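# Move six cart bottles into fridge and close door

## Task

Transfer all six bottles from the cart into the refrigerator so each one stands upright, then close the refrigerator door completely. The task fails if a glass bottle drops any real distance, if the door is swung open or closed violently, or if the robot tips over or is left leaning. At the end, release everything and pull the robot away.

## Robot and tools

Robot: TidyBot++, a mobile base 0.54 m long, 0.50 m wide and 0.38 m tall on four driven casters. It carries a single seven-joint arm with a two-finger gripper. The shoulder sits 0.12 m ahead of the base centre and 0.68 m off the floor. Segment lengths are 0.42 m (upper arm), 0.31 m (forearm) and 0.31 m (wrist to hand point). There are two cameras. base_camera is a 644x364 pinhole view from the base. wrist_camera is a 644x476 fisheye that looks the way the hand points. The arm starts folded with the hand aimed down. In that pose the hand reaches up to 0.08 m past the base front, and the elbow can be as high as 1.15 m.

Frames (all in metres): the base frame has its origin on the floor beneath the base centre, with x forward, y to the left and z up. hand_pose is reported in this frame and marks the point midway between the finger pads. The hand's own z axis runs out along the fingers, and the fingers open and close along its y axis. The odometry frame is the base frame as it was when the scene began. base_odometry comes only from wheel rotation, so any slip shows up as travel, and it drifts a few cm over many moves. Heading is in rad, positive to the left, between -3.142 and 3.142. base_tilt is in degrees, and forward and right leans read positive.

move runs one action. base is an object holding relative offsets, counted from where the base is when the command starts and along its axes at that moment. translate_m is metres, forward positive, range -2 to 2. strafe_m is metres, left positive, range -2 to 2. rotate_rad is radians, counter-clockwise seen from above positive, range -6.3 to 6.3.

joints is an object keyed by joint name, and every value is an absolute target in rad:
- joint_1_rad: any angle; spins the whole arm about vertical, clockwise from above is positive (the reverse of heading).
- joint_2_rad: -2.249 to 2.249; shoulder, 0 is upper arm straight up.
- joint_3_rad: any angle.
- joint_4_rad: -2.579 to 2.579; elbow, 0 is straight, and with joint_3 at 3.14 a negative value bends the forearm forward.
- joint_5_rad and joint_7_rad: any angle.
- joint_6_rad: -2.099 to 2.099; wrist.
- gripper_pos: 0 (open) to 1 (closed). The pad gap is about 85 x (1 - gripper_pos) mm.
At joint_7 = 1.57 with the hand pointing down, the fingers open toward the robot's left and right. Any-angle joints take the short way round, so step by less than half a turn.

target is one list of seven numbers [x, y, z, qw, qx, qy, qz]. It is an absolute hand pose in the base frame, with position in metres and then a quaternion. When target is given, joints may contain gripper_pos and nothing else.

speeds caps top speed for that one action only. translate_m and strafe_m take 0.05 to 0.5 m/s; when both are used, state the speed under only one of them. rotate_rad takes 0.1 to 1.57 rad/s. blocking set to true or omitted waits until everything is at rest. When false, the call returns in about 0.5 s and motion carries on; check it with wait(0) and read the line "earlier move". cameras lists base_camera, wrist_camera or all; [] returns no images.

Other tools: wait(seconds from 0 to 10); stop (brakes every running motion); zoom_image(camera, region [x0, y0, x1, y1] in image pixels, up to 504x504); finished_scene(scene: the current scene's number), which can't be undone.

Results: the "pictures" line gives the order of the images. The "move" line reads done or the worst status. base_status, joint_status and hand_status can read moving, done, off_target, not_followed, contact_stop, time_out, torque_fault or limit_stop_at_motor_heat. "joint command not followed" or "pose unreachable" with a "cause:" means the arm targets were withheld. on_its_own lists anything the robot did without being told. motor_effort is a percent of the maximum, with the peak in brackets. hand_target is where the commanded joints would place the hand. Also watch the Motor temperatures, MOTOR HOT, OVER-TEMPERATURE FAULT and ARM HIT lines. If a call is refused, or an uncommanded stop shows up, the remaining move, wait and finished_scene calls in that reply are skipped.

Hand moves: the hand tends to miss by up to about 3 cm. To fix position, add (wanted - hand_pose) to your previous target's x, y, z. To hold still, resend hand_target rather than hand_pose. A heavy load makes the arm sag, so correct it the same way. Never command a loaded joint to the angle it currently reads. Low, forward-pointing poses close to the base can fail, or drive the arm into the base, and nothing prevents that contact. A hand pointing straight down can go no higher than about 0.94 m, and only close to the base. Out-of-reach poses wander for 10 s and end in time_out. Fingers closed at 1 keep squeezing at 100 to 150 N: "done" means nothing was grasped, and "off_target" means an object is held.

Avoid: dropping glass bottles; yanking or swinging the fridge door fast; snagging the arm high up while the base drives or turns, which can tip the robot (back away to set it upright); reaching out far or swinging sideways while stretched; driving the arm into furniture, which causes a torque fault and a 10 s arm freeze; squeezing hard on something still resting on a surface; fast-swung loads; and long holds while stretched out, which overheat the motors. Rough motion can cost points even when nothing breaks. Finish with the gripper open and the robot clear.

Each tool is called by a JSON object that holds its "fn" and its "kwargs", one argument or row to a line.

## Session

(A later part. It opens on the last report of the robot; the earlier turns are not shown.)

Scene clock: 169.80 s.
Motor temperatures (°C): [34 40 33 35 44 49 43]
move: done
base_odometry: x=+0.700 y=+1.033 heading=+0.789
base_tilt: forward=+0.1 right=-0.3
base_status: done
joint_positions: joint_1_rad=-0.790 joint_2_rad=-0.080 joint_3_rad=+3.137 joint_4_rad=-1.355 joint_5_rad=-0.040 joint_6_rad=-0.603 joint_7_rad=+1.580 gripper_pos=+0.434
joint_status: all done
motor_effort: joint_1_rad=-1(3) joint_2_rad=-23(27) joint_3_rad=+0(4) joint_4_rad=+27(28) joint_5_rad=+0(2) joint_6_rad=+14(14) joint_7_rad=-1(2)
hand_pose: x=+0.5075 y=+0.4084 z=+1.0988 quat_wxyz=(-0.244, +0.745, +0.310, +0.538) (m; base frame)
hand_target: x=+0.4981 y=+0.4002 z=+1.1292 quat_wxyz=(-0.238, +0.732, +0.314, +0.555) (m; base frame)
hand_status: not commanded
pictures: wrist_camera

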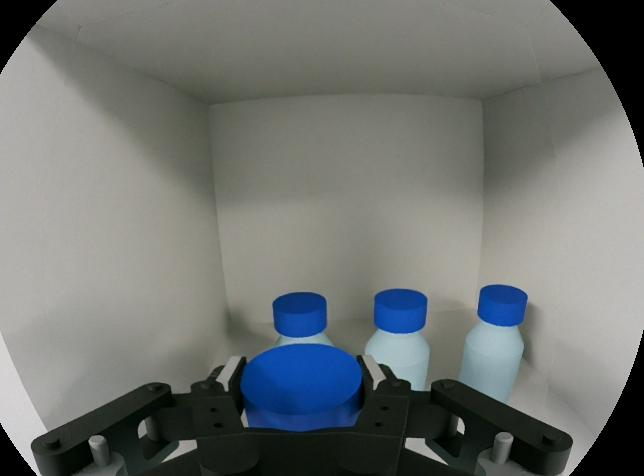

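{"fn": "move", "kwargs": {
  "joints": {"joint_2_rad": -0.01, "joint_4_rad": -1.304, "joint_6_rad": -0.42},
  "cameras": []
}}

{"fn": "move", "kwargs": {
  "joints": {"joint_2_rad": -0.02, "joint_4_rad": -1.43, "joint_6_rad": -0.335},
  "cameras": ["wrist_camera"]
}}

Scene clock: 171.37 s.
Motor temperatures (°C): [34 40 33 35 44 49 43]
move: off_target
base_odometry: x=+0.700 y=+1.033 heading=+0.789
base_tilt: forward=+0.1 right=-0.4
base_status: not commanded
joint_positions: joint_1_rad=-0.790 joint_2_rad=+0.004 joint_3_rad=+3.137 joint_4_rad=-1.353 joint_5_rad=-0.040 joint_6_rad=-0.500 joint_7_rad=+1.580 gripper_pos=+0.434
joint_status: joint_4_rad off_target (ended at -1.353, target -1.304); the others done
motor_effort: joint_1_rad=+0(1) joint_2_rad=-27(30) joint_3_rad=-1(1) joint_4_rad=+27(29) joint_5_rad=+0(1) joint_6_rad=+13(15) joint_7_rad=-1(2)
hand_pose: x=+0.5391 y=+0.4388 z=+1.0815 quat_wxyz=(-0.246, +0.740, +0.305, +0.546) (m; base frame)
hand_target: x=+0.5360 y=+0.4401 z=+1.1440 quat_wxyz=(-0.258, +0.695, +0.298, +0.602) (m; base frame)
hand_status: not commanded
pictures: none
No camera images: "cameras" was empty.

Scene clock: 172.37 s.
Motor temperatures (°C): [33 40 33 35 44 49 43]
move: off_target
base_odometry: x=+0.700 y=+1.033 heading=+0.789
base_tilt: forward=+0.1 right=-0.4
base_status: not commanded
joint_positions: joint_1_rad=-0.790 joint_2_rad=+0.004 joint_3_rad=+3.137 joint_4_rad=-1.434 joint_5_rad=-0.040 joint_6_rad=-0.434 joint_7_rad=+1.580 gripper_pos=+0.434
joint_status: joint_6_rad off_target (ended at -0.434, target -0.335); the others done
motor_effort: joint_1_rad=+0(1) joint_2_rad=-26(29) joint_3_rad=-1(1) joint_4_rad=+28(30) joint_5_rad=-1(1) joint_6_rad=+13(15) joint_7_rad=-1(1)
hand_pose: x=+0.5417 y=+0.4403 z=+1.0524 quat_wxyz=(-0.244, +0.745, +0.306, +0.541) (m; base frame)
hand_target: x=+0.5375 y=+0.4416 z=+1.0989 quat_wxyz=(-0.253, +0.704, +0.302, +0.591) (m; base frame)
hand_status: not commanded
pictures: wrist_camera

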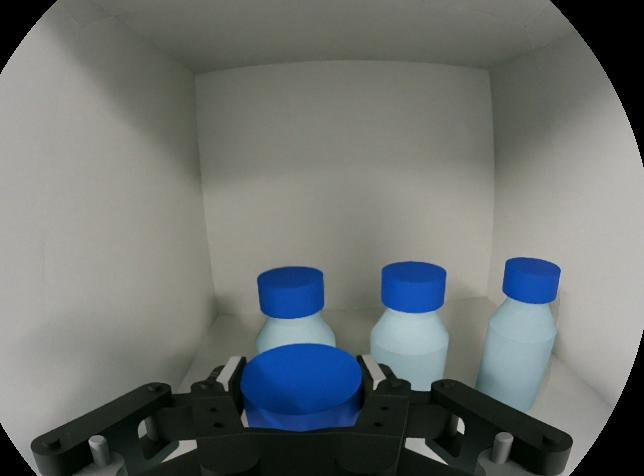

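{"fn": "move", "kwargs": {
  "joints": {"joint_2_rad": -0.02, "joint_4_rad": -1.47, "joint_6_rad": -0.31},
  "cameras": []
}}

{"fn": "move", "kwargs": {
  "joints": {"joint_2_rad": -0.02, "joint_4_rad": -1.5, "joint_6_rad": -0.29},
  "cameras": []
}}

Scene clock: 173.23 s.
Motor temperatures (°C): [33 40 33 35 44 49 43]
move: done
base_odometry: x=+0.700 y=+1.033 heading=+0.789
base_tilt: forward=+0.1 right=-0.4
base_status: not commanded
joint_positions: joint_1_rad=-0.790 joint_2_rad=-0.002 joint_3_rad=+3.137 joint_4_rad=-1.459 joint_5_rad=-0.040 joint_6_rad=-0.396 joint_7_rad=+1.580 gripper_pos=+0.434
joint_status: all done
motor_effort: joint_1_rad=+0(1) joint_2_rad=-23(26) joint_3_rad=+0(1) joint_4_rad=+24(27) joint_5_rad=+1(1) joint_6_rad=+11(14) joint_7_rad=-1(1)
hand_pose: x=+0.5418 y=+0.4403 z=+1.0520 quat_wxyz=(-0.246, +0.739, +0.303, +0.548) (m; base frame)
hand_target: x=+0.5382 y=+0.4423 z=+1.0818 quat_wxyz=(-0.251, +0.708, +0.304, +0.586) (m; base frame)
hand_status: not commanded
pictures: none
No camera images: "cameras" was empty.

Scene clock: 173.87 s.
Motor temperatures (°C): [33 40 33 35 44 49 43]
move: done
base_odometry: x=+0.700 y=+1.033 heading=+0.789
base_tilt: forward=+0.1 right=-0.3
base_status: not commanded
joint_positions: joint_1_rad=-0.791 joint_2_rad=-0.009 joint_3_rad=+3.137 joint_4_rad=-1.480 joint_5_rad=-0.040 joint_6_rad=-0.367 joint_7_rad=+1.580 gripper_pos=+0.434
joint_status: all done
motor_effort: joint_1_rad=+0(1) joint_2_rad=-21(23) joint_3_rad=+0(1) joint_4_rad=+23(25) joint_5_rad=+1(2) joint_6_rad=+11(12) joint_7_rad=-1(1)
hand_pose: x=+0.5410 y=+0.4394 z=+1.0520 quat_wxyz=(-0.249, +0.735, +0.301, +0.554) (m; base frame)
hand_target: x=+0.5385 y=+0.4426 z=+1.0694 quat_wxyz=(-0.249, +0.711, +0.305, +0.582) (m; base frame)
hand_status: not commanded
pictures: none
No camera images: "cameras" was empty.

{"fn": "move", "kwargs": {
  "joints": {"gripper_pos": 0.3},
  "cameras": ["wrist_camera"]
}}

Scene clock: 174.83 s.
Motor temperatures (°C): [33 40 33 35 44 49 43]
move: done
base_odometry: x=+0.700 y=+1.033 heading=+0.789
base_tilt: forward=+0.1 right=-0.3
base_status: not commanded
joint_positions: joint_1_rad=-0.791 joint_2_rad=-0.009 joint_3_rad=+3.137 joint_4_rad=-1.480 joint_5_rad=-0.040 joint_6_rad=-0.362 joint_7_rad=+1.580 gripper_pos=+0.300
joint_status: all done
motor_effort: joint_1_rad=-1(1) joint_2_rad=-21(22) joint_3_rad=-1(1) joint_4_rad=+22(23) joint_5_rad=+0(1) joint_6_rad=+8(11) joint_7_rad=-1(1)
hand_pose: x=+0.5413 y=+0.4396 z=+1.0535 quat_wxyz=(-0.249, +0.734, +0.301, +0.555) (m; base frame)
hand_target: x=+0.5385 y=+0.4426 z=+1.0694 quat_wxyz=(-0.249, +0.711, +0.305, +0.582) (m; base frame)
hand_status: not commanded
pictures: wrist_camera

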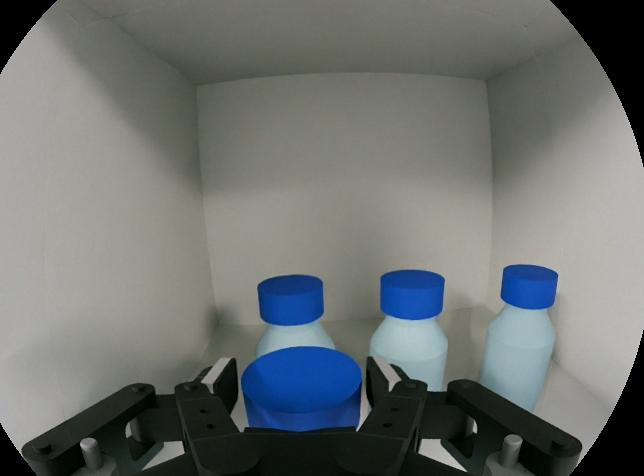

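{"fn": "move", "kwargs": {
  "base": {"translate_m": -0.414, "strafe_m": -0.411},
  "blocking": false,
  "cameras": []
}}

{"fn": "move", "kwargs": {
  "joints": {"joint_2_rad": -0.39, "joint_4_rad": -1.905, "joint_6_rad": -0.30},
  "cameras": ["wrist_camera"]
}}

{"fn": "move", "kwargs": {
  "base": {"translate_m": 0.5545, "strafe_m": -0.157},
  "joints": {"joint_1_rad": 1.685},
  "cameras": ["wrist_camera"]
}}

Scene clock: 176.80 s.
Motor temperatures (°C): [33 40 33 35 44 49 43]
move: moving
base_odometry: x=+0.701 y=+0.971 heading=+0.789
base_tilt: forward=+0.0 right=-0.3
base_status: translate_m moving; strafe_m moving
joint_positions: joint_1_rad=-0.792 joint_2_rad=-0.010 joint_3_rad=+3.137 joint_4_rad=-1.480 joint_5_rad=-0.040 joint_6_rad=-0.362 joint_7_rad=+1.580 gripper_pos=+0.300
joint_status: not commanded
motor_effort: joint_1_rad=+0(1) joint_2_rad=-18(26) joint_3_rad=+0(2) joint_4_rad=+22(24) joint_5_rad=+0(1) joint_6_rad=+10(10) joint_7_rad=-1(1)
hand_pose: x=+0.5407 y=+0.4399 z=+1.0537 quat_wxyz=(-0.250, +0.734, +0.301, +0.556) (m; base frame)
hand_target: x=+0.5385 y=+0.4426 z=+1.0694 quat_wxyz=(-0.249, +0.711, +0.305, +0.582) (m; base frame)
hand_status: not commanded
pictures: none
No camera images: "cameras" was empty.

Scene clock: 178.97 s.
Motor temperatures (°C): [33 40 33 35 44 49 43]
move: done
base_odometry: x=+0.700 y=+0.450 heading=+0.788
base_tilt: forward=+0.1 right=-0.3
base_status: done
joint_positions: joint_1_rad=-0.792 joint_2_rad=-0.394 joint_3_rad=+3.137 joint_4_rad=-1.881 joint_5_rad=-0.040 joint_6_rad=-0.360 joint_7_rad=+1.580 gripper_pos=+0.300
joint_status: all done
motor_effort: joint_1_rad=+0(2) joint_2_rad=-8(25) joint_3_rad=+0(2) joint_4_rad=+22(24) joint_5_rad=+0(1) joint_6_rad=+9(12) joint_7_rad=-1(2)
hand_pose: x=+0.4302 y=+0.3270 z=+1.0113 quat_wxyz=(-0.246, +0.738, +0.303, +0.550) (m; base frame)
hand_target: x=+0.4324 y=+0.3312 z=+1.0132 quat_wxyz=(-0.243, +0.724, +0.311, +0.566) (m; base frame)
hand_status: not commanded
pictures: wrist_camera

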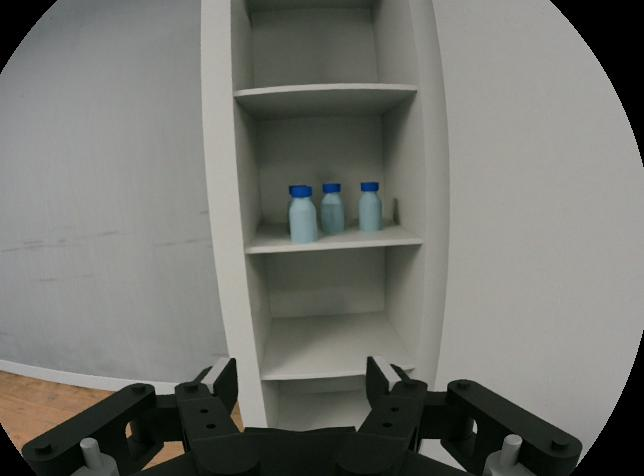

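Scene clock: 182.53 s.
Motor temperatures (°C): [33 40 33 35 44 49 43]
move: contact_stop
TORQUE WARNING: joint_2_rad reached its warning level (56.7 N m). A warning alone does not stop the arm.
base_odometry: x=+1.204 y=+0.732 heading=+0.786
base_tilt: forward=+0.0 right=-0.3
base_status: translate_m contact_stop (by the wheels' count: +0.555 of +0.554); strafe_m contact_stop (by the wheels' count: -0.159 of -0.157)
joint_positions: joint_1_rad=+1.662 joint_2_rad=-0.399 joint_3_rad=+3.153 joint_4_rad=-1.905 joint_5_rad=-0.040 joint_6_rad=-0.328 joint_7_rad=+1.579 gripper_pos=+0.300
joint_status: all done
motor_effort: joint_1_rad=+0(43) joint_2_rad=-7(65) joint_3_rad=+0(57) joint_4_rad=+22(40) joint_5_rad=+0(24) joint_6_rad=+9(43) joint_7_rad=-1(2)
hand_pose: x=+0.0774 y=-0.4489 z=+1.0087 quat_wxyz=(+0.441, +0.526, -0.595, +0.419) (m; base frame)
hand_target: x=+0.0684 y=-0.4531 z=+1.0132 quat_wxyz=(+0.460, +0.525, -0.588, +0.410) (m; base frame)
hand_status: not commanded
pictures: wrist_camera

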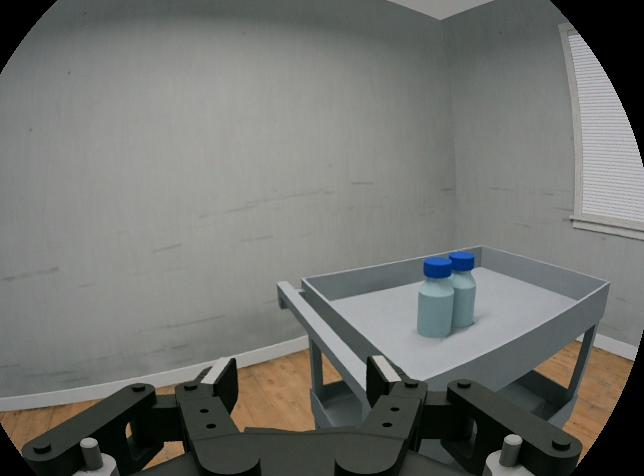

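{"fn": "wait", "kwargs": {
  "seconds": 0,
  "cameras": ["base_camera"]
}}

Scene clock: 183.00 s.
Motor temperatures (°C): [33 40 33 35 44 49 43]
base_odometry: x=+1.204 y=+0.732 heading=+0.786
base_tilt: forward=+0.1 right=-0.3
base_status: translate_m contact_stop (by the wheels' count: +0.555 of +0.554); strafe_m contact_stop (by the wheels' count: -0.159 of -0.157)
joint_positions: joint_1_rad=+1.662 joint_2_rad=-0.399 joint_3_rad=+3.153 joint_4_rad=-1.905 joint_5_rad=-0.040 joint_6_rad=-0.328 joint_7_rad=+1.579 gripper_pos=+0.300
joint_status: all done
motor_effort: joint_1_rad=+0(43) joint_2_rad=-7(65) joint_3_rad=+0(57) joint_4_rad=+23(40) joint_5_rad=+0(24) joint_6_rad=+9(43) joint_7_rad=-1(2)
hand_pose: x=+0.0774 y=-0.4489 z=+1.0087 quat_wxyz=(+0.441, +0.526, -0.595, +0.419) (m; base frame)
hand_target: x=+0.0684 y=-0.4531 z=+1.0132 quat_wxyz=(+0.460, +0.525, -0.588, +0.410) (m; base frame)
hand_status: not commanded
pictures: base_camera

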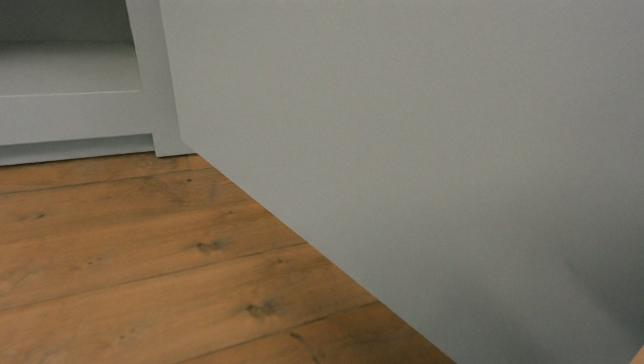

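{"fn": "move", "kwargs": {
  "base": {"rotate_rad": -0.464},
  "cameras": ["base_camera", "wrist_camera"]
}}

Scene clock: 185.90 s.
Motor temperatures (°C): [33 40 33 35 44 49 43]
move: done
base_odometry: x=+1.204 y=+0.732 heading=+0.323
base_tilt: forward=+0.0 right=-0.3
base_status: done
joint_positions: joint_1_rad=+1.667 joint_2_rad=-0.399 joint_3_rad=+3.148 joint_4_rad=-1.905 joint_5_rad=-0.040 joint_6_rad=-0.328 joint_7_rad=+1.579 gripper_pos=+0.300
joint_status: not commanded
motor_effort: joint_1_rad=+0(1) joint_2_rad=-8(9) joint_3_rad=+0(2) joint_4_rad=+22(23) joint_5_rad=+0(1) joint_6_rad=+10(10) joint_7_rad=-1(2)
hand_pose: x=+0.0773 y=-0.4489 z=+1.0087 quat_wxyz=(+0.441, +0.526, -0.595, +0.418) (m; base frame)
hand_target: x=+0.0684 y=-0.4531 z=+1.0132 quat_wxyz=(+0.460, +0.525, -0.588, +0.410) (m; base frame)
hand_status: not commanded
pictures: base_camera, wrist_camera

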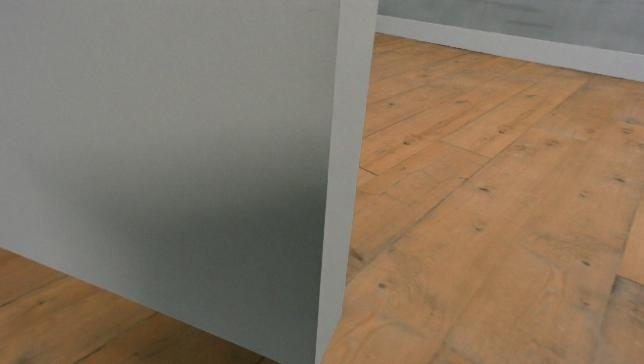

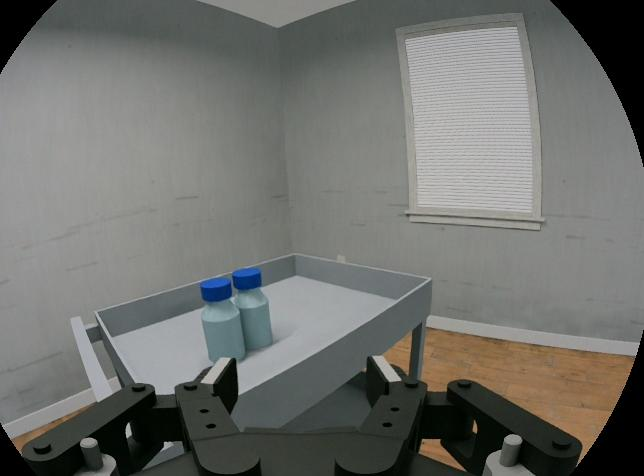

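{"fn": "move", "kwargs": {
  "base": {"translate_m": 0.069, "strafe_m": -0.012},
  "joints": {"joint_1_rad": 1.575, "joint_2_rad": 0.157, "joint_4_rad": -1.48, "joint_6_rad": -0.19},
  "speeds": {"translate_m": 0.1},
  "cameras": ["base_camera", "wrist_camera"]
}}

Scene clock: 191.00 s.
Motor temperatures (°C): [33 40 33 35 44 49 43]
move: done
base_odometry: x=+1.273 y=+0.742 heading=+0.322
base_tilt: forward=+0.0 right=-0.3
base_status: done
joint_positions: joint_1_rad=+1.599 joint_2_rad=+0.138 joint_3_rad=+3.146 joint_4_rad=-1.507 joint_5_rad=-0.040 joint_6_rad=-0.267 joint_7_rad=+1.579 gripper_pos=+0.300
joint_status: all done
motor_effort: joint_1_rad=+0(1) joint_2_rad=-27(30) joint_3_rad=-1(3) joint_4_rad=+22(24) joint_5_rad=+1(1) joint_6_rad=+9(11) joint_7_rad=-1(2)
hand_pose: x=+0.1023 y=-0.6648 z=+0.9711 quat_wxyz=(+0.406, +0.562, -0.593, +0.410) (m; base frame)
hand_target: x=+0.1175 y=-0.6806 z=+0.9977 quat_wxyz=(+0.433, +0.559, -0.561, +0.431) (m; base frame)
hand_status: not commanded
pictures: base_camera, wrist_camera

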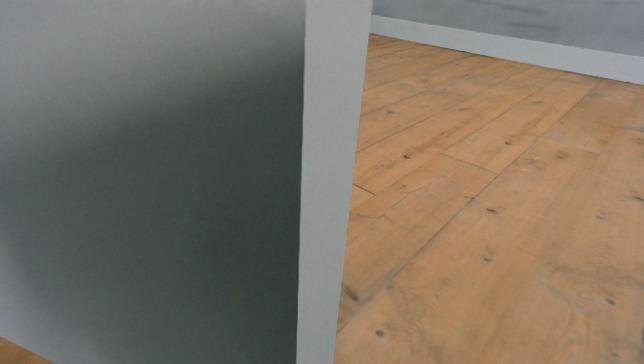

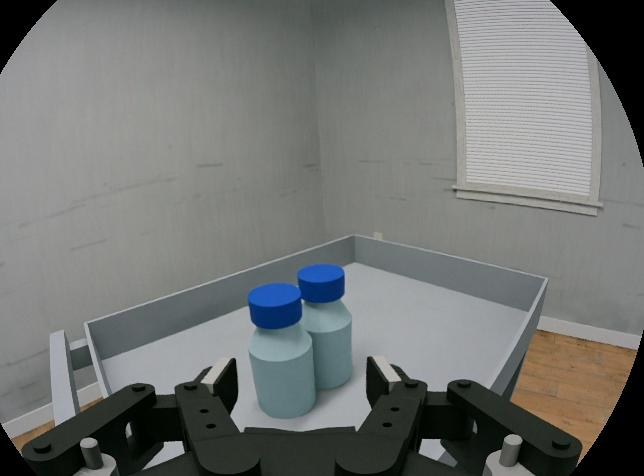

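{"fn": "move", "kwargs": {
  "base": {"translate_m": 0.0218, "strafe_m": -0.1},
  "joints": {"joint_2_rad": 0.172, "joint_4_rad": -1.687, "joint_6_rad": 0.005},
  "speeds": {"strafe_m": 0.15},
  "cameras": ["wrist_camera"]
}}

Scene clock: 193.00 s.
Motor temperatures (°C): [33 40 33 35 44 49 43]
move: done
base_odometry: x=+1.326 y=+0.654 heading=+0.322
base_tilt: forward=+0.0 right=-0.3
base_status: done
joint_positions: joint_1_rad=+1.596 joint_2_rad=+0.160 joint_3_rad=+3.146 joint_4_rad=-1.667 joint_5_rad=-0.040 joint_6_rad=-0.072 joint_7_rad=+1.579 gripper_pos=+0.300
joint_status: all done
motor_effort: joint_1_rad=+0(2) joint_2_rad=-27(31) joint_3_rad=+0(2) joint_4_rad=+22(24) joint_5_rad=+0(1) joint_6_rad=+10(11) joint_7_rad=-1(2)
hand_pose: x=+0.1020 y=-0.6657 z=+0.9175 quat_wxyz=(+0.411, +0.558, -0.591, +0.413) (m; base frame)
hand_target: x=+0.1175 y=-0.6723 z=+0.9200 quat_wxyz=(+0.425, +0.564, -0.567, +0.424) (m; base frame)
hand_status: not commanded
pictures: wrist_camera

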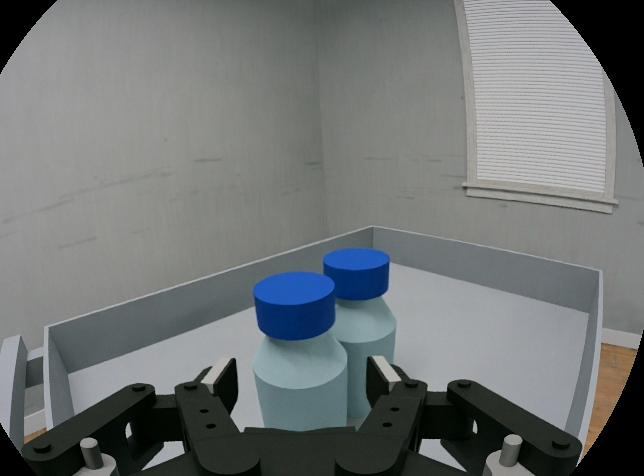

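{"fn": "move", "kwargs": {
  "base": {"translate_m": 0.003, "strafe_m": -0.037},
  "joints": {"joint_4_rad": -1.635},
  "speeds": {"strafe_m": 0.1},
  "cameras": ["wrist_camera"]
}}

Scene clock: 194.27 s.
Motor temperatures (°C): [33 40 33 35 44 49 43]
move: done
base_odometry: x=+1.341 y=+0.620 heading=+0.323
base_tilt: forward=+0.0 right=-0.3
base_status: done
joint_positions: joint_1_rad=+1.596 joint_2_rad=+0.161 joint_3_rad=+3.146 joint_4_rad=-1.647 joint_5_rad=-0.040 joint_6_rad=-0.067 joint_7_rad=+1.579 gripper_pos=+0.300
joint_status: all done
motor_effort: joint_1_rad=+0(1) joint_2_rad=-27(30) joint_3_rad=+0(1) joint_4_rad=+22(23) joint_5_rad=+1(1) joint_6_rad=+9(10) joint_7_rad=-1(1)
hand_pose: x=+0.1020 y=-0.6699 z=+0.9306 quat_wxyz=(+0.418, +0.553, -0.586, +0.420) (m; base frame)
hand_target: x=+0.1175 y=-0.6807 z=+0.9515 quat_wxyz=(+0.440, +0.553, -0.555, +0.438) (m; base frame)
hand_status: not commanded
pictures: wrist_camera

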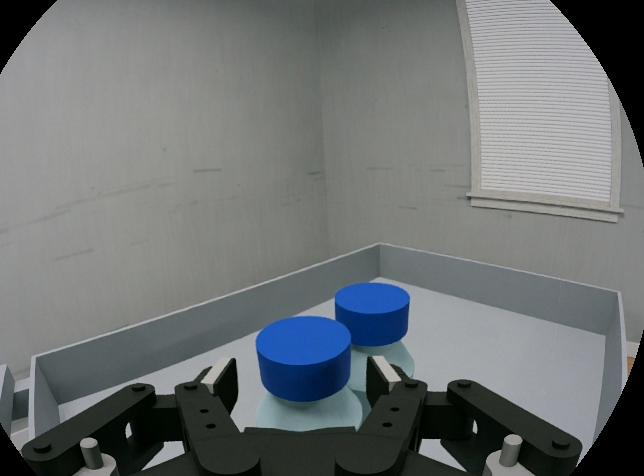

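{"fn": "move", "kwargs": {
  "base": {"strafe_m": -0.03},
  "joints": {"joint_4_rad": -1.678},
  "speeds": {"strafe_m": 0.1},
  "cameras": ["wrist_camera"]
}}

Scene clock: 195.43 s.
Motor temperatures (°C): [33 40 33 35 44 49 43]
move: done
base_odometry: x=+1.350 y=+0.592 heading=+0.324
base_tilt: forward=+0.0 right=-0.3
base_status: done
joint_positions: joint_1_rad=+1.595 joint_2_rad=+0.166 joint_3_rad=+3.146 joint_4_rad=-1.664 joint_5_rad=-0.040 joint_6_rad=-0.066 joint_7_rad=+1.579 gripper_pos=+0.300
joint_status: all done
motor_effort: joint_1_rad=-1(1) joint_2_rad=-27(30) joint_3_rad=-1(2) joint_4_rad=+22(23) joint_5_rad=+0(1) joint_6_rad=+10(10) joint_7_rad=-2(2)
hand_pose: x=+0.1022 y=-0.6684 z=+0.9167 quat_wxyz=(+0.411, +0.558, -0.591, +0.414) (m; base frame)
hand_target: x=+0.1175 y=-0.6739 z=+0.9254 quat_wxyz=(+0.428, +0.563, -0.565, +0.426) (m; base frame)
hand_status: not commanded
pictures: wrist_camera

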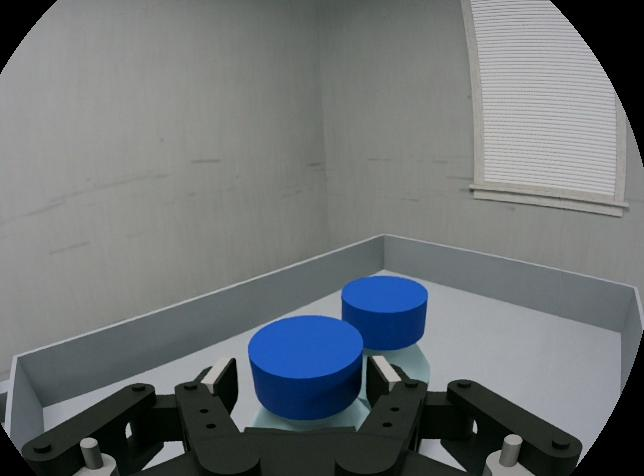

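{"fn": "move", "kwargs": {
  "base": {"translate_m": -0.0015, "strafe_m": -0.006},
  "joints": {"joint_4_rad": -1.643},
  "speeds": {"strafe_m": 0.05},
  "cameras": ["wrist_camera"]
}}

Scene clock: 196.40 s.
Motor temperatures (°C): [33 40 33 35 44 49 43]
move: done
base_odometry: x=+1.351 y=+0.586 heading=+0.324
base_tilt: forward=+0.0 right=-0.3
base_status: done
joint_positions: joint_1_rad=+1.595 joint_2_rad=+0.167 joint_3_rad=+3.146 joint_4_rad=-1.653 joint_5_rad=-0.040 joint_6_rad=-0.066 joint_7_rad=+1.579 gripper_pos=+0.300
joint_status: all done
motor_effort: joint_1_rad=+0(2) joint_2_rad=-27(33) joint_3_rad=-1(2) joint_4_rad=+22(23) joint_5_rad=+1(1) joint_6_rad=+10(10) joint_7_rad=-1(1)
hand_pose: x=+0.1026 y=-0.6705 z=+0.9232 quat_wxyz=(+0.414, +0.556, -0.588, +0.417) (m; base frame)
hand_target: x=+0.1175 y=-0.6795 z=+0.9466 quat_wxyz=(+0.438, +0.555, -0.557, +0.436) (m; base frame)
hand_status: not commanded
pictures: wrist_camera

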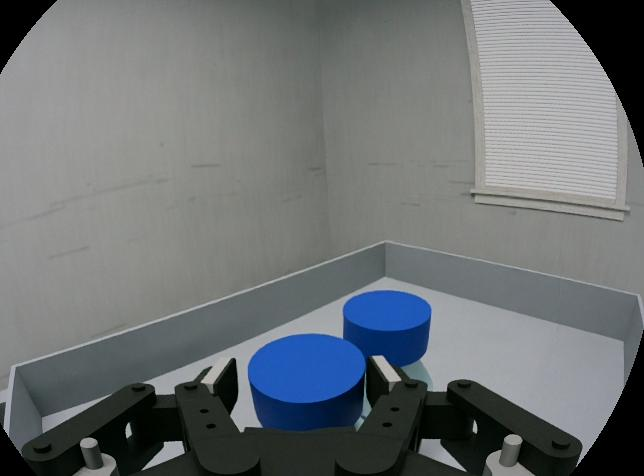

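{"fn": "move", "kwargs": {
  "base": {"translate_m": -0.003, "strafe_m": -0.008},
  "speeds": {"strafe_m": 0.05},
  "cameras": ["wrist_camera"]
}}

Scene clock: 197.23 s.
Motor temperatures (°C): [33 40 33 35 44 49 43]
move: done
base_odometry: x=+1.351 y=+0.577 heading=+0.325
base_tilt: forward=+0.0 right=-0.3
base_status: done
joint_positions: joint_1_rad=+1.594 joint_2_rad=+0.167 joint_3_rad=+3.145 joint_4_rad=-1.653 joint_5_rad=-0.040 joint_6_rad=-0.065 joint_7_rad=+1.579 gripper_pos=+0.300
joint_status: not commanded
motor_effort: joint_1_rad=+0(2) joint_2_rad=-27(30) joint_3_rad=+0(2) joint_4_rad=+23(23) joint_5_rad=+0(1) joint_6_rad=+10(10) joint_7_rad=-1(1)
hand_pose: x=+0.1032 y=-0.6706 z=+0.9228 quat_wxyz=(+0.414, +0.556, -0.588, +0.417) (m; base frame)
hand_target: x=+0.1175 y=-0.6795 z=+0.9466 quat_wxyz=(+0.438, +0.555, -0.557, +0.436) (m; base frame)
hand_status: not commanded
pictures: wrist_camera

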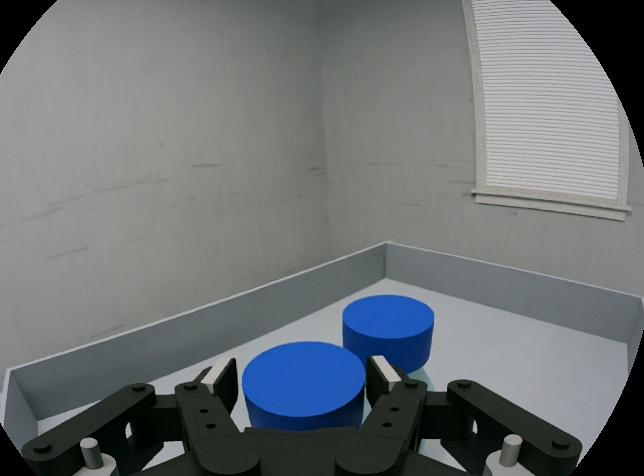

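Width ≈122. Grip.

{"fn": "move", "kwargs": {
  "joints": {"gripper_pos": 0.42},
  "cameras": []
}}

{"fn": "move", "kwargs": {
  "joints": {"gripper_pos": 0.6},
  "cameras": ["wrist_camera"]
}}

Scene clock: 198.00 s.
Motor temperatures (°C): [33 40 33 35 44 49 43]
move: done
base_odometry: x=+1.351 y=+0.577 heading=+0.325
base_tilt: forward=+0.1 right=-0.3
base_status: not commanded
joint_positions: joint_1_rad=+1.594 joint_2_rad=+0.167 joint_3_rad=+3.145 joint_4_rad=-1.653 joint_5_rad=-0.040 joint_6_rad=-0.065 joint_7_rad=+1.579 gripper_pos=+0.412
joint_status: all done
motor_effort: joint_1_rad=-1(2) joint_2_rad=-27(27) joint_3_rad=-2(3) joint_4_rad=+22(23) joint_5_rad=+0(0) joint_6_rad=+10(10) joint_7_rad=-1(2)
hand_pose: x=+0.1031 y=-0.6707 z=+0.9229 quat_wxyz=(+0.414, +0.556, -0.588, +0.417) (m; base frame)
hand_target: x=+0.1175 y=-0.6795 z=+0.9466 quat_wxyz=(+0.438, +0.555, -0.557, +0.436) (m; base frame)
hand_status: not commanded
pictures: none
No camera images: "cameras" was empty.

Scene clock: 198.60 s.
Motor temperatures (°C): [33 40 33 35 44 49 43]
move: off_target
base_odometry: x=+1.351 y=+0.577 heading=+0.325
base_tilt: forward=+0.0 right=-0.3
base_status: not commanded
joint_positions: joint_1_rad=+1.594 joint_2_rad=+0.167 joint_3_rad=+3.145 joint_4_rad=-1.653 joint_5_rad=-0.040 joint_6_rad=-0.065 joint_7_rad=+1.579 gripper_pos=+0.435
joint_status: gripper_pos off_target (ended at +0.435, target +0.600)
motor_effort: joint_1_rad=-1(1) joint_2_rad=-27(27) joint_3_rad=-1(2) joint_4_rad=+22(23) joint_5_rad=+0(1) joint_6_rad=+9(10) joint_7_rad=-2(2)
hand_pose: x=+0.1032 y=-0.6707 z=+0.9231 quat_wxyz=(+0.414, +0.556, -0.588, +0.417) (m; base frame)
hand_target: x=+0.1175 y=-0.6795 z=+0.9466 quat_wxyz=(+0.438, +0.555, -0.557, +0.436) (m; base frame)
hand_status: not commanded
pictures: wrist_camera

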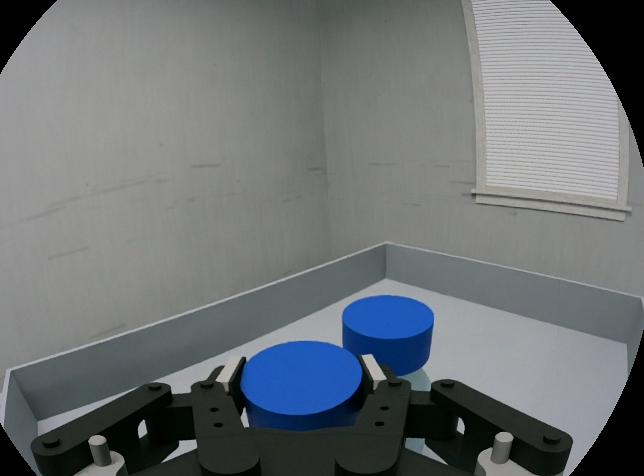

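{"fn": "move", "kwargs": {
  "joints": {"joint_2_rad": 0.135, "joint_4_rad": -1.17, "joint_6_rad": -0.555, "gripper_pos": 0.75},
  "cameras": ["wrist_camera"]
}}

Scene clock: 200.80 s.
Motor temperatures (°C): [33 40 33 35 44 49 43]
move: off_target
base_odometry: x=+1.351 y=+0.577 heading=+0.325
base_tilt: forward=+0.0 right=-0.3
base_status: not commanded
joint_positions: joint_1_rad=+1.593 joint_2_rad=+0.167 joint_3_rad=+3.145 joint_4_rad=-1.220 joint_5_rad=-0.040 joint_6_rad=-0.510 joint_7_rad=+1.579 gripper_pos=+0.435
joint_status: joint_4_rad off_target (ended at -1.220, target -1.170); gripper_pos off_target (ended at +0.435, target +0.750); the others done
motor_effort: joint_1_rad=+0(1) joint_2_rad=-33(36) joint_3_rad=-1(1) joint_4_rad=+28(31) joint_5_rad=+0(1) joint_6_rad=+13(16) joint_7_rad=-1(1)
hand_pose: x=+0.1094 y=-0.6738 z=+1.0549 quat_wxyz=(+0.407, +0.564, -0.585, +0.418) (m; base frame)
hand_target: x=+0.1176 y=-0.6583 z=+1.0925 quat_wxyz=(+0.424, +0.566, -0.568, +0.422) (m; base frame)
hand_status: not commanded
pictures: wrist_camera

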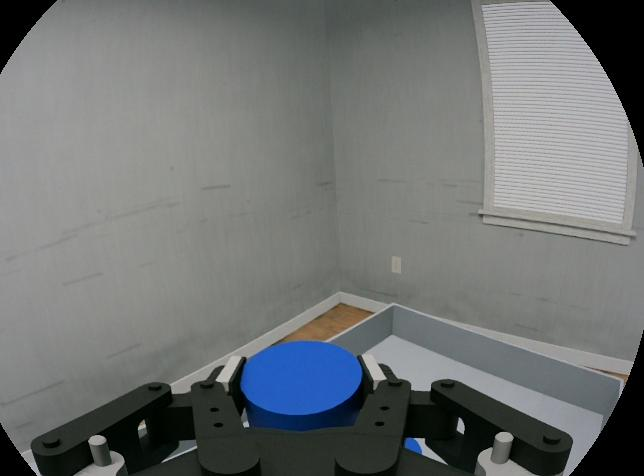

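{"fn": "move", "kwargs": {
  "base": {"translate_m": -0.192, "strafe_m": 0.19},
  "joints": {"joint_2_rad": -0.1, "joint_4_rad": -1.304, "joint_6_rad": -0.64},
  "cameras": []
}}

{"fn": "move", "kwargs": {
  "base": {"translate_m": -0.338, "strafe_m": -0.0145},
  "joints": {"joint_1_rad": 0.5},
  "cameras": ["wrist_camera"]
}}

{"fn": "move", "kwargs": {
  "joints": {"joint_1_rad": -0.816},
  "cameras": ["wrist_camera", "base_camera"]
}}

Scene clock: 203.53 s.
Motor temperatures (°C): [33 40 33 35 44 49 43]
move: done
base_odometry: x=+1.108 y=+0.696 heading=+0.325
base_tilt: forward=+0.0 right=-0.3
base_status: done
joint_positions: joint_1_rad=+1.588 joint_2_rad=-0.097 joint_3_rad=+3.146 joint_4_rad=-1.311 joint_5_rad=-0.040 joint_6_rad=-0.602 joint_7_rad=+1.579 gripper_pos=+0.435
joint_status: all done
motor_effort: joint_1_rad=+0(3) joint_2_rad=-22(39) joint_3_rad=+0(3) joint_4_rad=+27(29) joint_5_rad=+0(2) joint_6_rad=+14(14) joint_7_rad=-1(2)
hand_pose: x=+0.1152 y=-0.5560 z=+1.1350 quat_wxyz=(+0.428, +0.549, -0.565, +0.442) (m; base frame)
hand_target: x=+0.1180 y=-0.5512 z=+1.1292 quat_wxyz=(+0.428, +0.562, -0.565, +0.426) (m; base frame)
hand_status: not commanded
pictures: none
No camera images: "cameras" was empty.

Scene clock: 205.90 s.
Motor temperatures (°C): [33 40 33 35 44 49 43]
move: done
base_odometry: x=+0.793 y=+0.574 heading=+0.325
base_tilt: forward=+0.1 right=-0.3
base_status: done
joint_positions: joint_1_rad=+0.520 joint_2_rad=-0.095 joint_3_rad=+3.145 joint_4_rad=-1.311 joint_5_rad=-0.040 joint_6_rad=-0.602 joint_7_rad=+1.579 gripper_pos=+0.435
joint_status: all done
motor_effort: joint_1_rad=+0(3) joint_2_rad=-22(24) joint_3_rad=+0(4) joint_4_rad=+26(28) joint_5_rad=+0(1) joint_6_rad=+14(14) joint_7_rad=-1(2)
hand_pose: x=+0.6052 y=-0.2711 z=+1.1338 quat_wxyz=(+0.143, +0.761, -0.207, +0.598) (m; base frame)
hand_target: x=+0.6034 y=-0.2631 z=+1.1292 quat_wxyz=(+0.150, +0.772, -0.197, +0.585) (m; base frame)
hand_status: not commanded
pictures: wrist_camera

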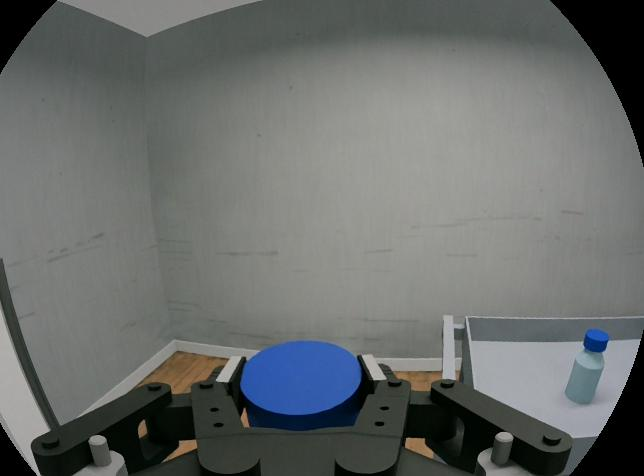

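Scene clock: 208.47 s.
Motor temperatures (°C): [33 40 33 35 44 49 43]
move: done
base_odometry: x=+0.793 y=+0.574 heading=+0.325
base_tilt: forward=+0.0 right=-0.3
base_status: not commanded
joint_positions: joint_1_rad=-0.795 joint_2_rad=-0.095 joint_3_rad=+3.140 joint_4_rad=-1.311 joint_5_rad=-0.040 joint_6_rad=-0.602 joint_7_rad=+1.579 gripper_pos=+0.435
joint_status: all done
motor_effort: joint_1_rad=-1(3) joint_2_rad=-22(23) joint_3_rad=+0(2) joint_4_rad=+26(27) joint_5_rad=+0(1) joint_6_rad=+13(14) joint_7_rad=-1(2)
hand_pose: x=+0.5020 y=+0.4039 z=+1.1338 quat_wxyz=(-0.253, +0.728, +0.304, +0.560) (m; base frame)
hand_target: x=+0.4957 y=+0.4024 z=+1.1292 quat_wxyz=(-0.240, +0.731, +0.316, +0.555) (m; base frame)
hand_status: not commanded
pictures: base_camera, wrist_camera

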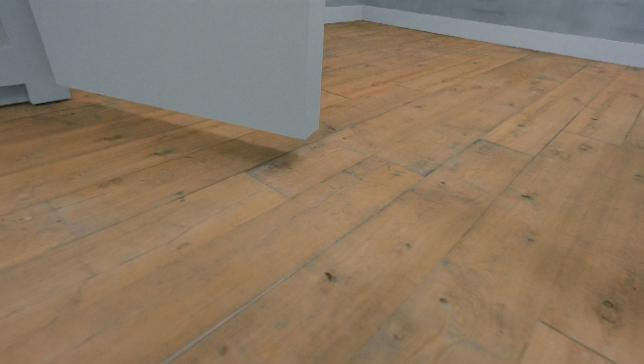

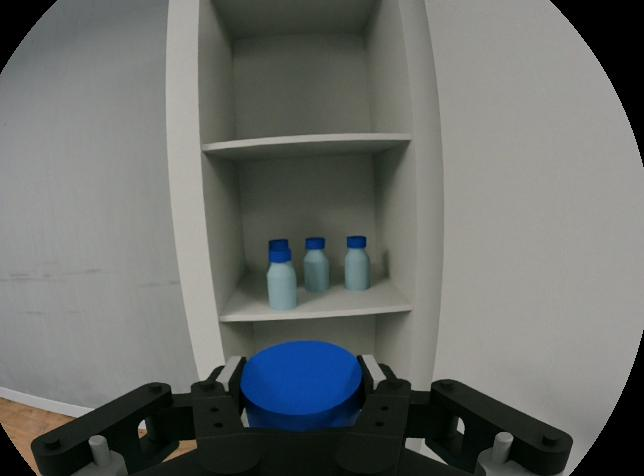

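{"fn": "move", "kwargs": {
  "base": {"translate_m": 0.33, "strafe_m": 0.345, "rotate_rad": 0.08},
  "joints": {"joint_1_rad": -0.605},
  "speeds": {"translate_m": 0.3},
  "cameras": ["wrist_camera", "base_camera"]
}}

Scene clock: 213.73 s.
Motor temperatures (°C): [33 40 33 35 44 49 43]
move: done
base_odometry: x=+0.995 y=+1.007 heading=+0.405
base_tilt: forward=+0.1 right=-0.3
base_status: done
joint_positions: joint_1_rad=-0.618 joint_2_rad=-0.083 joint_3_rad=+3.145 joint_4_rad=-1.313 joint_5_rad=-0.040 joint_6_rad=-0.604 joint_7_rad=+1.579 gripper_pos=+0.435
joint_status: all done
motor_effort: joint_1_rad=+0(4) joint_2_rad=-23(27) joint_3_rad=-1(4) joint_4_rad=+27(29) joint_5_rad=+0(2) joint_6_rad=+14(15) joint_7_rad=-1(2)
hand_pose: x=+0.5734 y=+0.3308 z=+1.1254 quat_wxyz=(-0.200, +0.757, +0.237, +0.575) (m; base frame)
hand_target: x=+0.5716 y=+0.3146 z=+1.1292 quat_wxyz=(-0.180, +0.761, +0.237, +0.577) (m; base frame)
hand_status: not commanded
pictures: base_camera, wrist_camera

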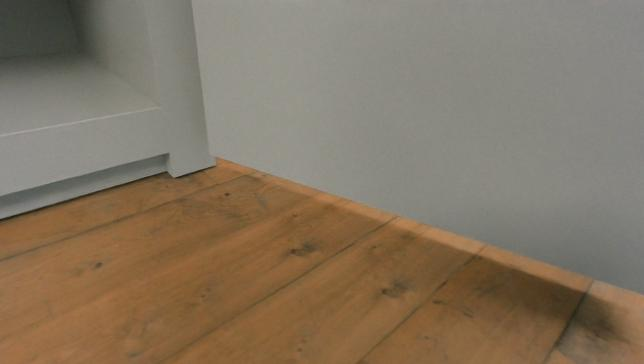

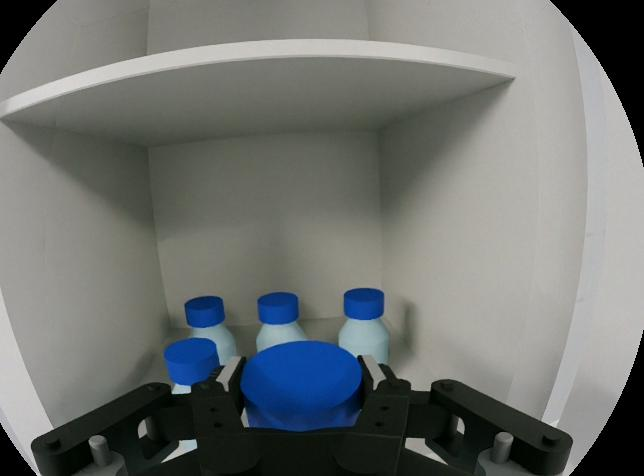

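{"fn": "move", "kwargs": {
  "base": {"translate_m": 0.098, "strafe_m": 0.0694},
  "speeds": {"translate_m": 0.2},
  "cameras": ["wrist_camera"]
}}

Scene clock: 216.17 s.
Motor temperatures (°C): [33 40 33 35 44 49 43]
move: done
base_odometry: x=+1.058 y=+1.109 heading=+0.405
base_tilt: forward=+0.1 right=-0.3
base_status: done
joint_positions: joint_1_rad=-0.618 joint_2_rad=-0.081 joint_3_rad=+3.145 joint_4_rad=-1.313 joint_5_rad=-0.040 joint_6_rad=-0.605 joint_7_rad=+1.579 gripper_pos=+0.435
joint_status: not commanded
motor_effort: joint_1_rad=+0(1) joint_2_rad=-22(27) joint_3_rad=-1(1) joint_4_rad=+26(27) joint_5_rad=+0(1) joint_6_rad=+13(14) joint_7_rad=-1(2)
hand_pose: x=+0.5739 y=+0.3312 z=+1.1238 quat_wxyz=(-0.199, +0.758, +0.238, +0.573) (m; base frame)
hand_target: x=+0.5716 y=+0.3146 z=+1.1292 quat_wxyz=(-0.180, +0.761, +0.237, +0.577) (m; base frame)
hand_status: not commanded
pictures: wrist_camera

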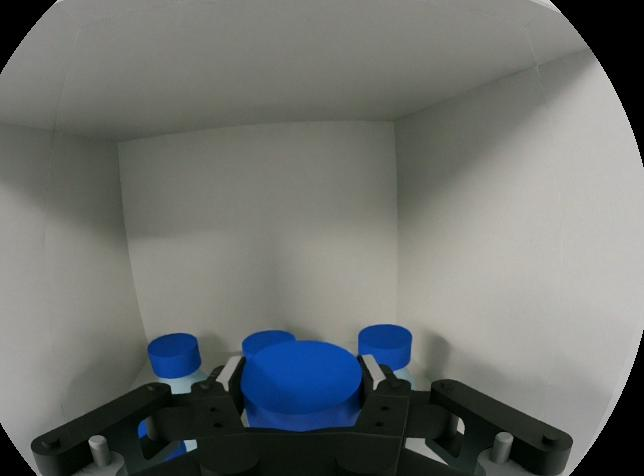

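{"fn": "move", "kwargs": {
  "joints": {"joint_2_rad": 0.03, "joint_4_rad": -1.22, "joint_6_rad": -0.50},
  "cameras": []
}}

{"fn": "move", "kwargs": {
  "joints": {"joint_2_rad": 0.015, "joint_4_rad": -1.37, "joint_6_rad": -0.39},
  "cameras": ["wrist_camera"]
}}

Scene clock: 218.30 s.
Motor temperatures (°C): [33 40 33 35 44 49 43]
move: off_target
base_odometry: x=+1.058 y=+1.109 heading=+0.405
base_tilt: forward=+0.1 right=-0.3
base_status: not commanded
joint_positions: joint_1_rad=-0.618 joint_2_rad=+0.046 joint_3_rad=+3.145 joint_4_rad=-1.266 joint_5_rad=-0.040 joint_6_rad=-0.580 joint_7_rad=+1.579 gripper_pos=+0.435
joint_status: joint_4_rad off_target (ended at -1.266, target -1.220); the others done
motor_effort: joint_1_rad=+0(1) joint_2_rad=-28(31) joint_3_rad=-1(1) joint_4_rad=+27(29) joint_5_rad=+0(1) joint_6_rad=+13(14) joint_7_rad=-1(2)
hand_pose: x=+0.6197 y=+0.3634 z=+1.0841 quat_wxyz=(-0.192, +0.774, +0.242, +0.552) (m; base frame)
hand_target: x=+0.6259 y=+0.3522 z=+1.1460 quat_wxyz=(-0.191, +0.733, +0.229, +0.612) (m; base frame)
hand_status: not commanded
pictures: none
No camera images: "cameras" was empty.

Scene clock: 219.37 s.
Motor temperatures (°C): [33 40 33 35 44 49 43]
move: off_target
base_odometry: x=+1.058 y=+1.109 heading=+0.405
base_tilt: forward=+0.1 right=-0.4
base_status: not commanded
joint_positions: joint_1_rad=-0.618 joint_2_rad=+0.044 joint_3_rad=+3.145 joint_4_rad=-1.369 joint_5_rad=-0.040 joint_6_rad=-0.488 joint_7_rad=+1.579 gripper_pos=+0.435
joint_status: joint_6_rad off_target (ended at -0.488, target -0.390); the others done
motor_effort: joint_1_rad=+0(1) joint_2_rad=-26(30) joint_3_rad=+0(1) joint_4_rad=+25(28) joint_5_rad=+0(1) joint_6_rad=+12(14) joint_7_rad=-1(2)
hand_pose: x=+0.6242 y=+0.3654 z=+1.0511 quat_wxyz=(-0.190, +0.777, +0.241, +0.550) (m; base frame)
hand_target: x=+0.6283 y=+0.3538 z=+1.0975 quat_wxyz=(-0.188, +0.740, +0.231, +0.603) (m; base frame)
hand_status: not commanded
pictures: wrist_camera

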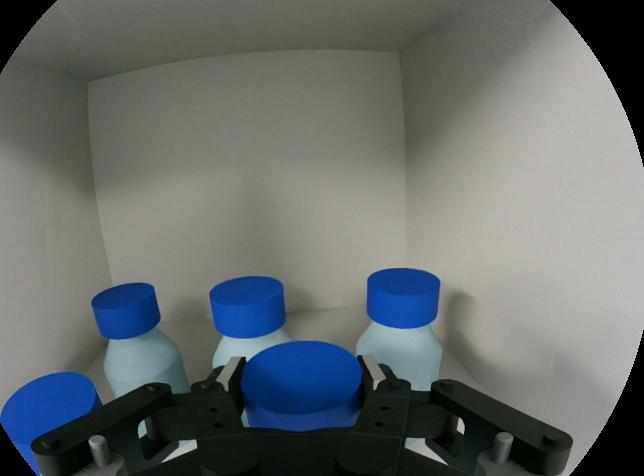

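{"fn": "move", "kwargs": {
  "joints": {"joint_2_rad": 0.015, "joint_4_rad": -1.42, "joint_6_rad": -0.36},
  "cameras": []
}}

{"fn": "move", "kwargs": {
  "joints": {"joint_2_rad": 0.015, "joint_4_rad": -1.445, "joint_6_rad": -0.345},
  "cameras": ["wrist_camera"]
}}

Scene clock: 220.53 s.
Motor temperatures (°C): [33 40 33 35 44 49 43]
move: done
base_odometry: x=+1.058 y=+1.109 heading=+0.405
base_tilt: forward=+0.1 right=-0.4
base_status: not commanded
joint_positions: joint_1_rad=-0.618 joint_2_rad=+0.032 joint_3_rad=+3.144 joint_4_rad=-1.403 joint_5_rad=-0.040 joint_6_rad=-0.441 joint_7_rad=+1.579 gripper_pos=+0.435
joint_status: all done
motor_effort: joint_1_rad=+1(1) joint_2_rad=-24(27) joint_3_rad=+1(1) joint_4_rad=+23(26) joint_5_rad=+1(1) joint_6_rad=+11(14) joint_7_rad=-1(2)
hand_pose: x=+0.6231 y=+0.3642 z=+1.0509 quat_wxyz=(-0.193, +0.771, +0.238, +0.559) (m; base frame)
hand_target: x=+0.6292 y=+0.3545 z=+1.0759 quat_wxyz=(-0.186, +0.746, +0.233, +0.595) (m; base frame)
hand_status: not commanded
pictures: none
No camera images: "cameras" was empty.

Scene clock: 221.13 s.
Motor temperatures (°C): [33 40 33 35 44 49 43]
move: done
base_odometry: x=+1.058 y=+1.109 heading=+0.405
base_tilt: forward=+0.1 right=-0.4
base_status: not commanded
joint_positions: joint_1_rad=-0.618 joint_2_rad=+0.026 joint_3_rad=+3.144 joint_4_rad=-1.421 joint_5_rad=-0.040 joint_6_rad=-0.418 joint_7_rad=+1.579 gripper_pos=+0.435
joint_status: all done
motor_effort: joint_1_rad=+1(1) joint_2_rad=-23(24) joint_3_rad=+1(1) joint_4_rad=+22(24) joint_5_rad=+1(2) joint_6_rad=+10(11) joint_7_rad=+0(1)
hand_pose: x=+0.6222 y=+0.3635 z=+1.0510 quat_wxyz=(-0.194, +0.767, +0.237, +0.563) (m; base frame)
hand_target: x=+0.6295 y=+0.3546 z=+1.0650 quat_wxyz=(-0.185, +0.749, +0.234, +0.592) (m; base frame)
hand_status: not commanded
pictures: wrist_camera

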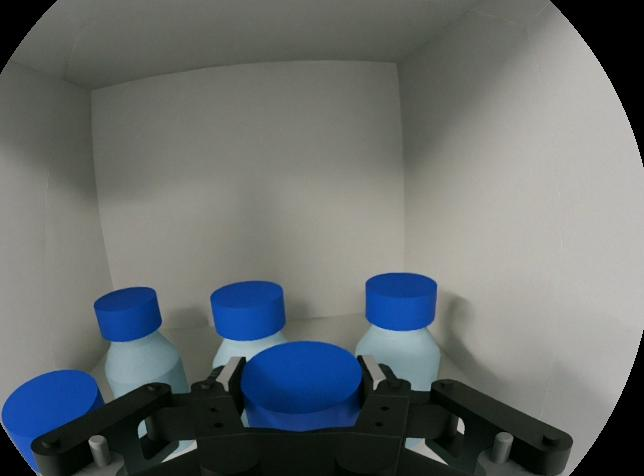

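{"fn": "move", "kwargs": {
  "joints": {"gripper_pos": 0.3},
  "cameras": ["wrist_camera"]
}}

Scene clock: 222.13 s.
Motor temperatures (°C): [33 40 33 35 44 49 43]
move: done
base_odometry: x=+1.058 y=+1.109 heading=+0.405
base_tilt: forward=+0.1 right=-0.4
base_status: not commanded
joint_positions: joint_1_rad=-0.617 joint_2_rad=+0.026 joint_3_rad=+3.144 joint_4_rad=-1.421 joint_5_rad=-0.040 joint_6_rad=-0.418 joint_7_rad=+1.579 gripper_pos=+0.300
joint_status: all done
motor_effort: joint_1_rad=-1(1) joint_2_rad=-23(23) joint_3_rad=+0(1) joint_4_rad=+23(23) joint_5_rad=+0(2) joint_6_rad=+10(10) joint_7_rad=-1(1)
hand_pose: x=+0.6222 y=+0.3634 z=+1.0510 quat_wxyz=(-0.194, +0.767, +0.237, +0.563) (m; base frame)
hand_target: x=+0.6295 y=+0.3546 z=+1.0650 quat_wxyz=(-0.185, +0.749, +0.234, +0.592) (m; base frame)
hand_status: not commanded
pictures: wrist_camera

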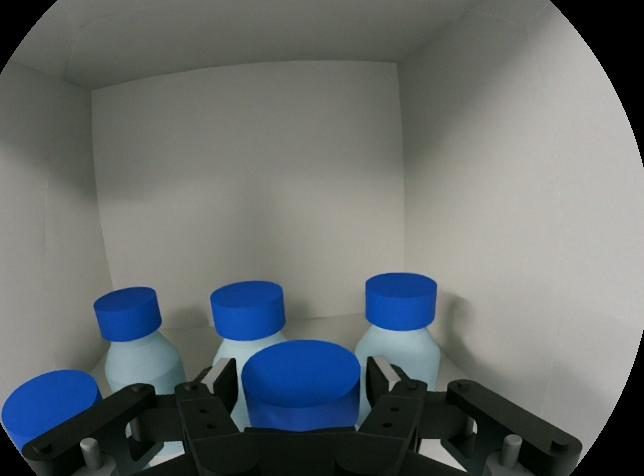

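{"fn": "move", "kwargs": {
  "base": {"translate_m": -0.3967, "strafe_m": -0.3364},
  "blocking": false,
  "cameras": []
}}

{"fn": "move", "kwargs": {
  "joints": {"joint_2_rad": -0.22, "joint_4_rad": -1.925, "joint_6_rad": -0.095},
  "cameras": ["wrist_camera", "base_camera"]
}}

Scene clock: 223.67 s.
Motor temperatures (°C): [33 40 33 35 44 49 43]
move: moving
base_odometry: x=+1.029 y=+1.052 heading=+0.406
base_tilt: forward=+0.1 right=-0.3
base_status: translate_m moving; strafe_m moving
joint_positions: joint_1_rad=-0.617 joint_2_rad=+0.022 joint_3_rad=+3.144 joint_4_rad=-1.423 joint_5_rad=-0.040 joint_6_rad=-0.417 joint_7_rad=+1.579 gripper_pos=+0.300
joint_status: not commanded
motor_effort: joint_1_rad=+0(1) joint_2_rad=-25(27) joint_3_rad=+0(2) joint_4_rad=+21(24) joint_5_rad=+0(1) joint_6_rad=+9(10) joint_7_rad=-1(2)
hand_pose: x=+0.6211 y=+0.3625 z=+1.0525 quat_wxyz=(-0.195, +0.766, +0.237, +0.564) (m; base frame)
hand_target: x=+0.6295 y=+0.3546 z=+1.0650 quat_wxyz=(-0.185, +0.749, +0.234, +0.592) (m; base frame)
hand_status: not commanded
pictures: none
No camera images: "cameras" was empty.

Scene clock: 225.63 s.
Motor temperatures (°C): [33 40 33 35 44 49 43]
move: done
base_odometry: x=+0.826 y=+0.643 heading=+0.406
base_tilt: forward=+0.0 right=-0.3
base_status: done
joint_positions: joint_1_rad=-0.617 joint_2_rad=-0.213 joint_3_rad=+3.143 joint_4_rad=-1.905 joint_5_rad=-0.040 joint_6_rad=-0.172 joint_7_rad=+1.579 gripper_pos=+0.300
joint_status: all done
motor_effort: joint_1_rad=-1(1) joint_2_rad=-14(27) joint_3_rad=+0(2) joint_4_rad=+22(24) joint_5_rad=+0(1) joint_6_rad=+9(11) joint_7_rad=-2(2)
hand_pose: x=+0.5425 y=+0.3037 z=+0.9657 quat_wxyz=(-0.192, +0.768, +0.233, +0.565) (m; base frame)
hand_target: x=+0.5483 y=+0.2985 z=+0.9796 quat_wxyz=(-0.185, +0.748, +0.233, +0.593) (m; base frame)
hand_status: not commanded
pictures: base_camera, wrist_camera

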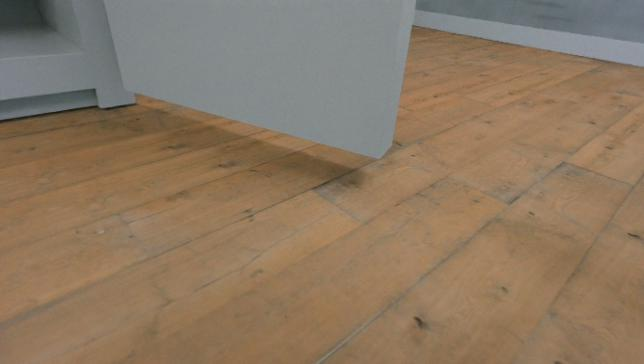

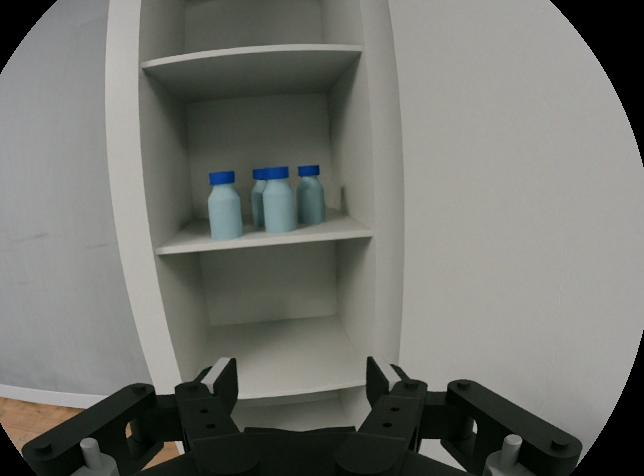

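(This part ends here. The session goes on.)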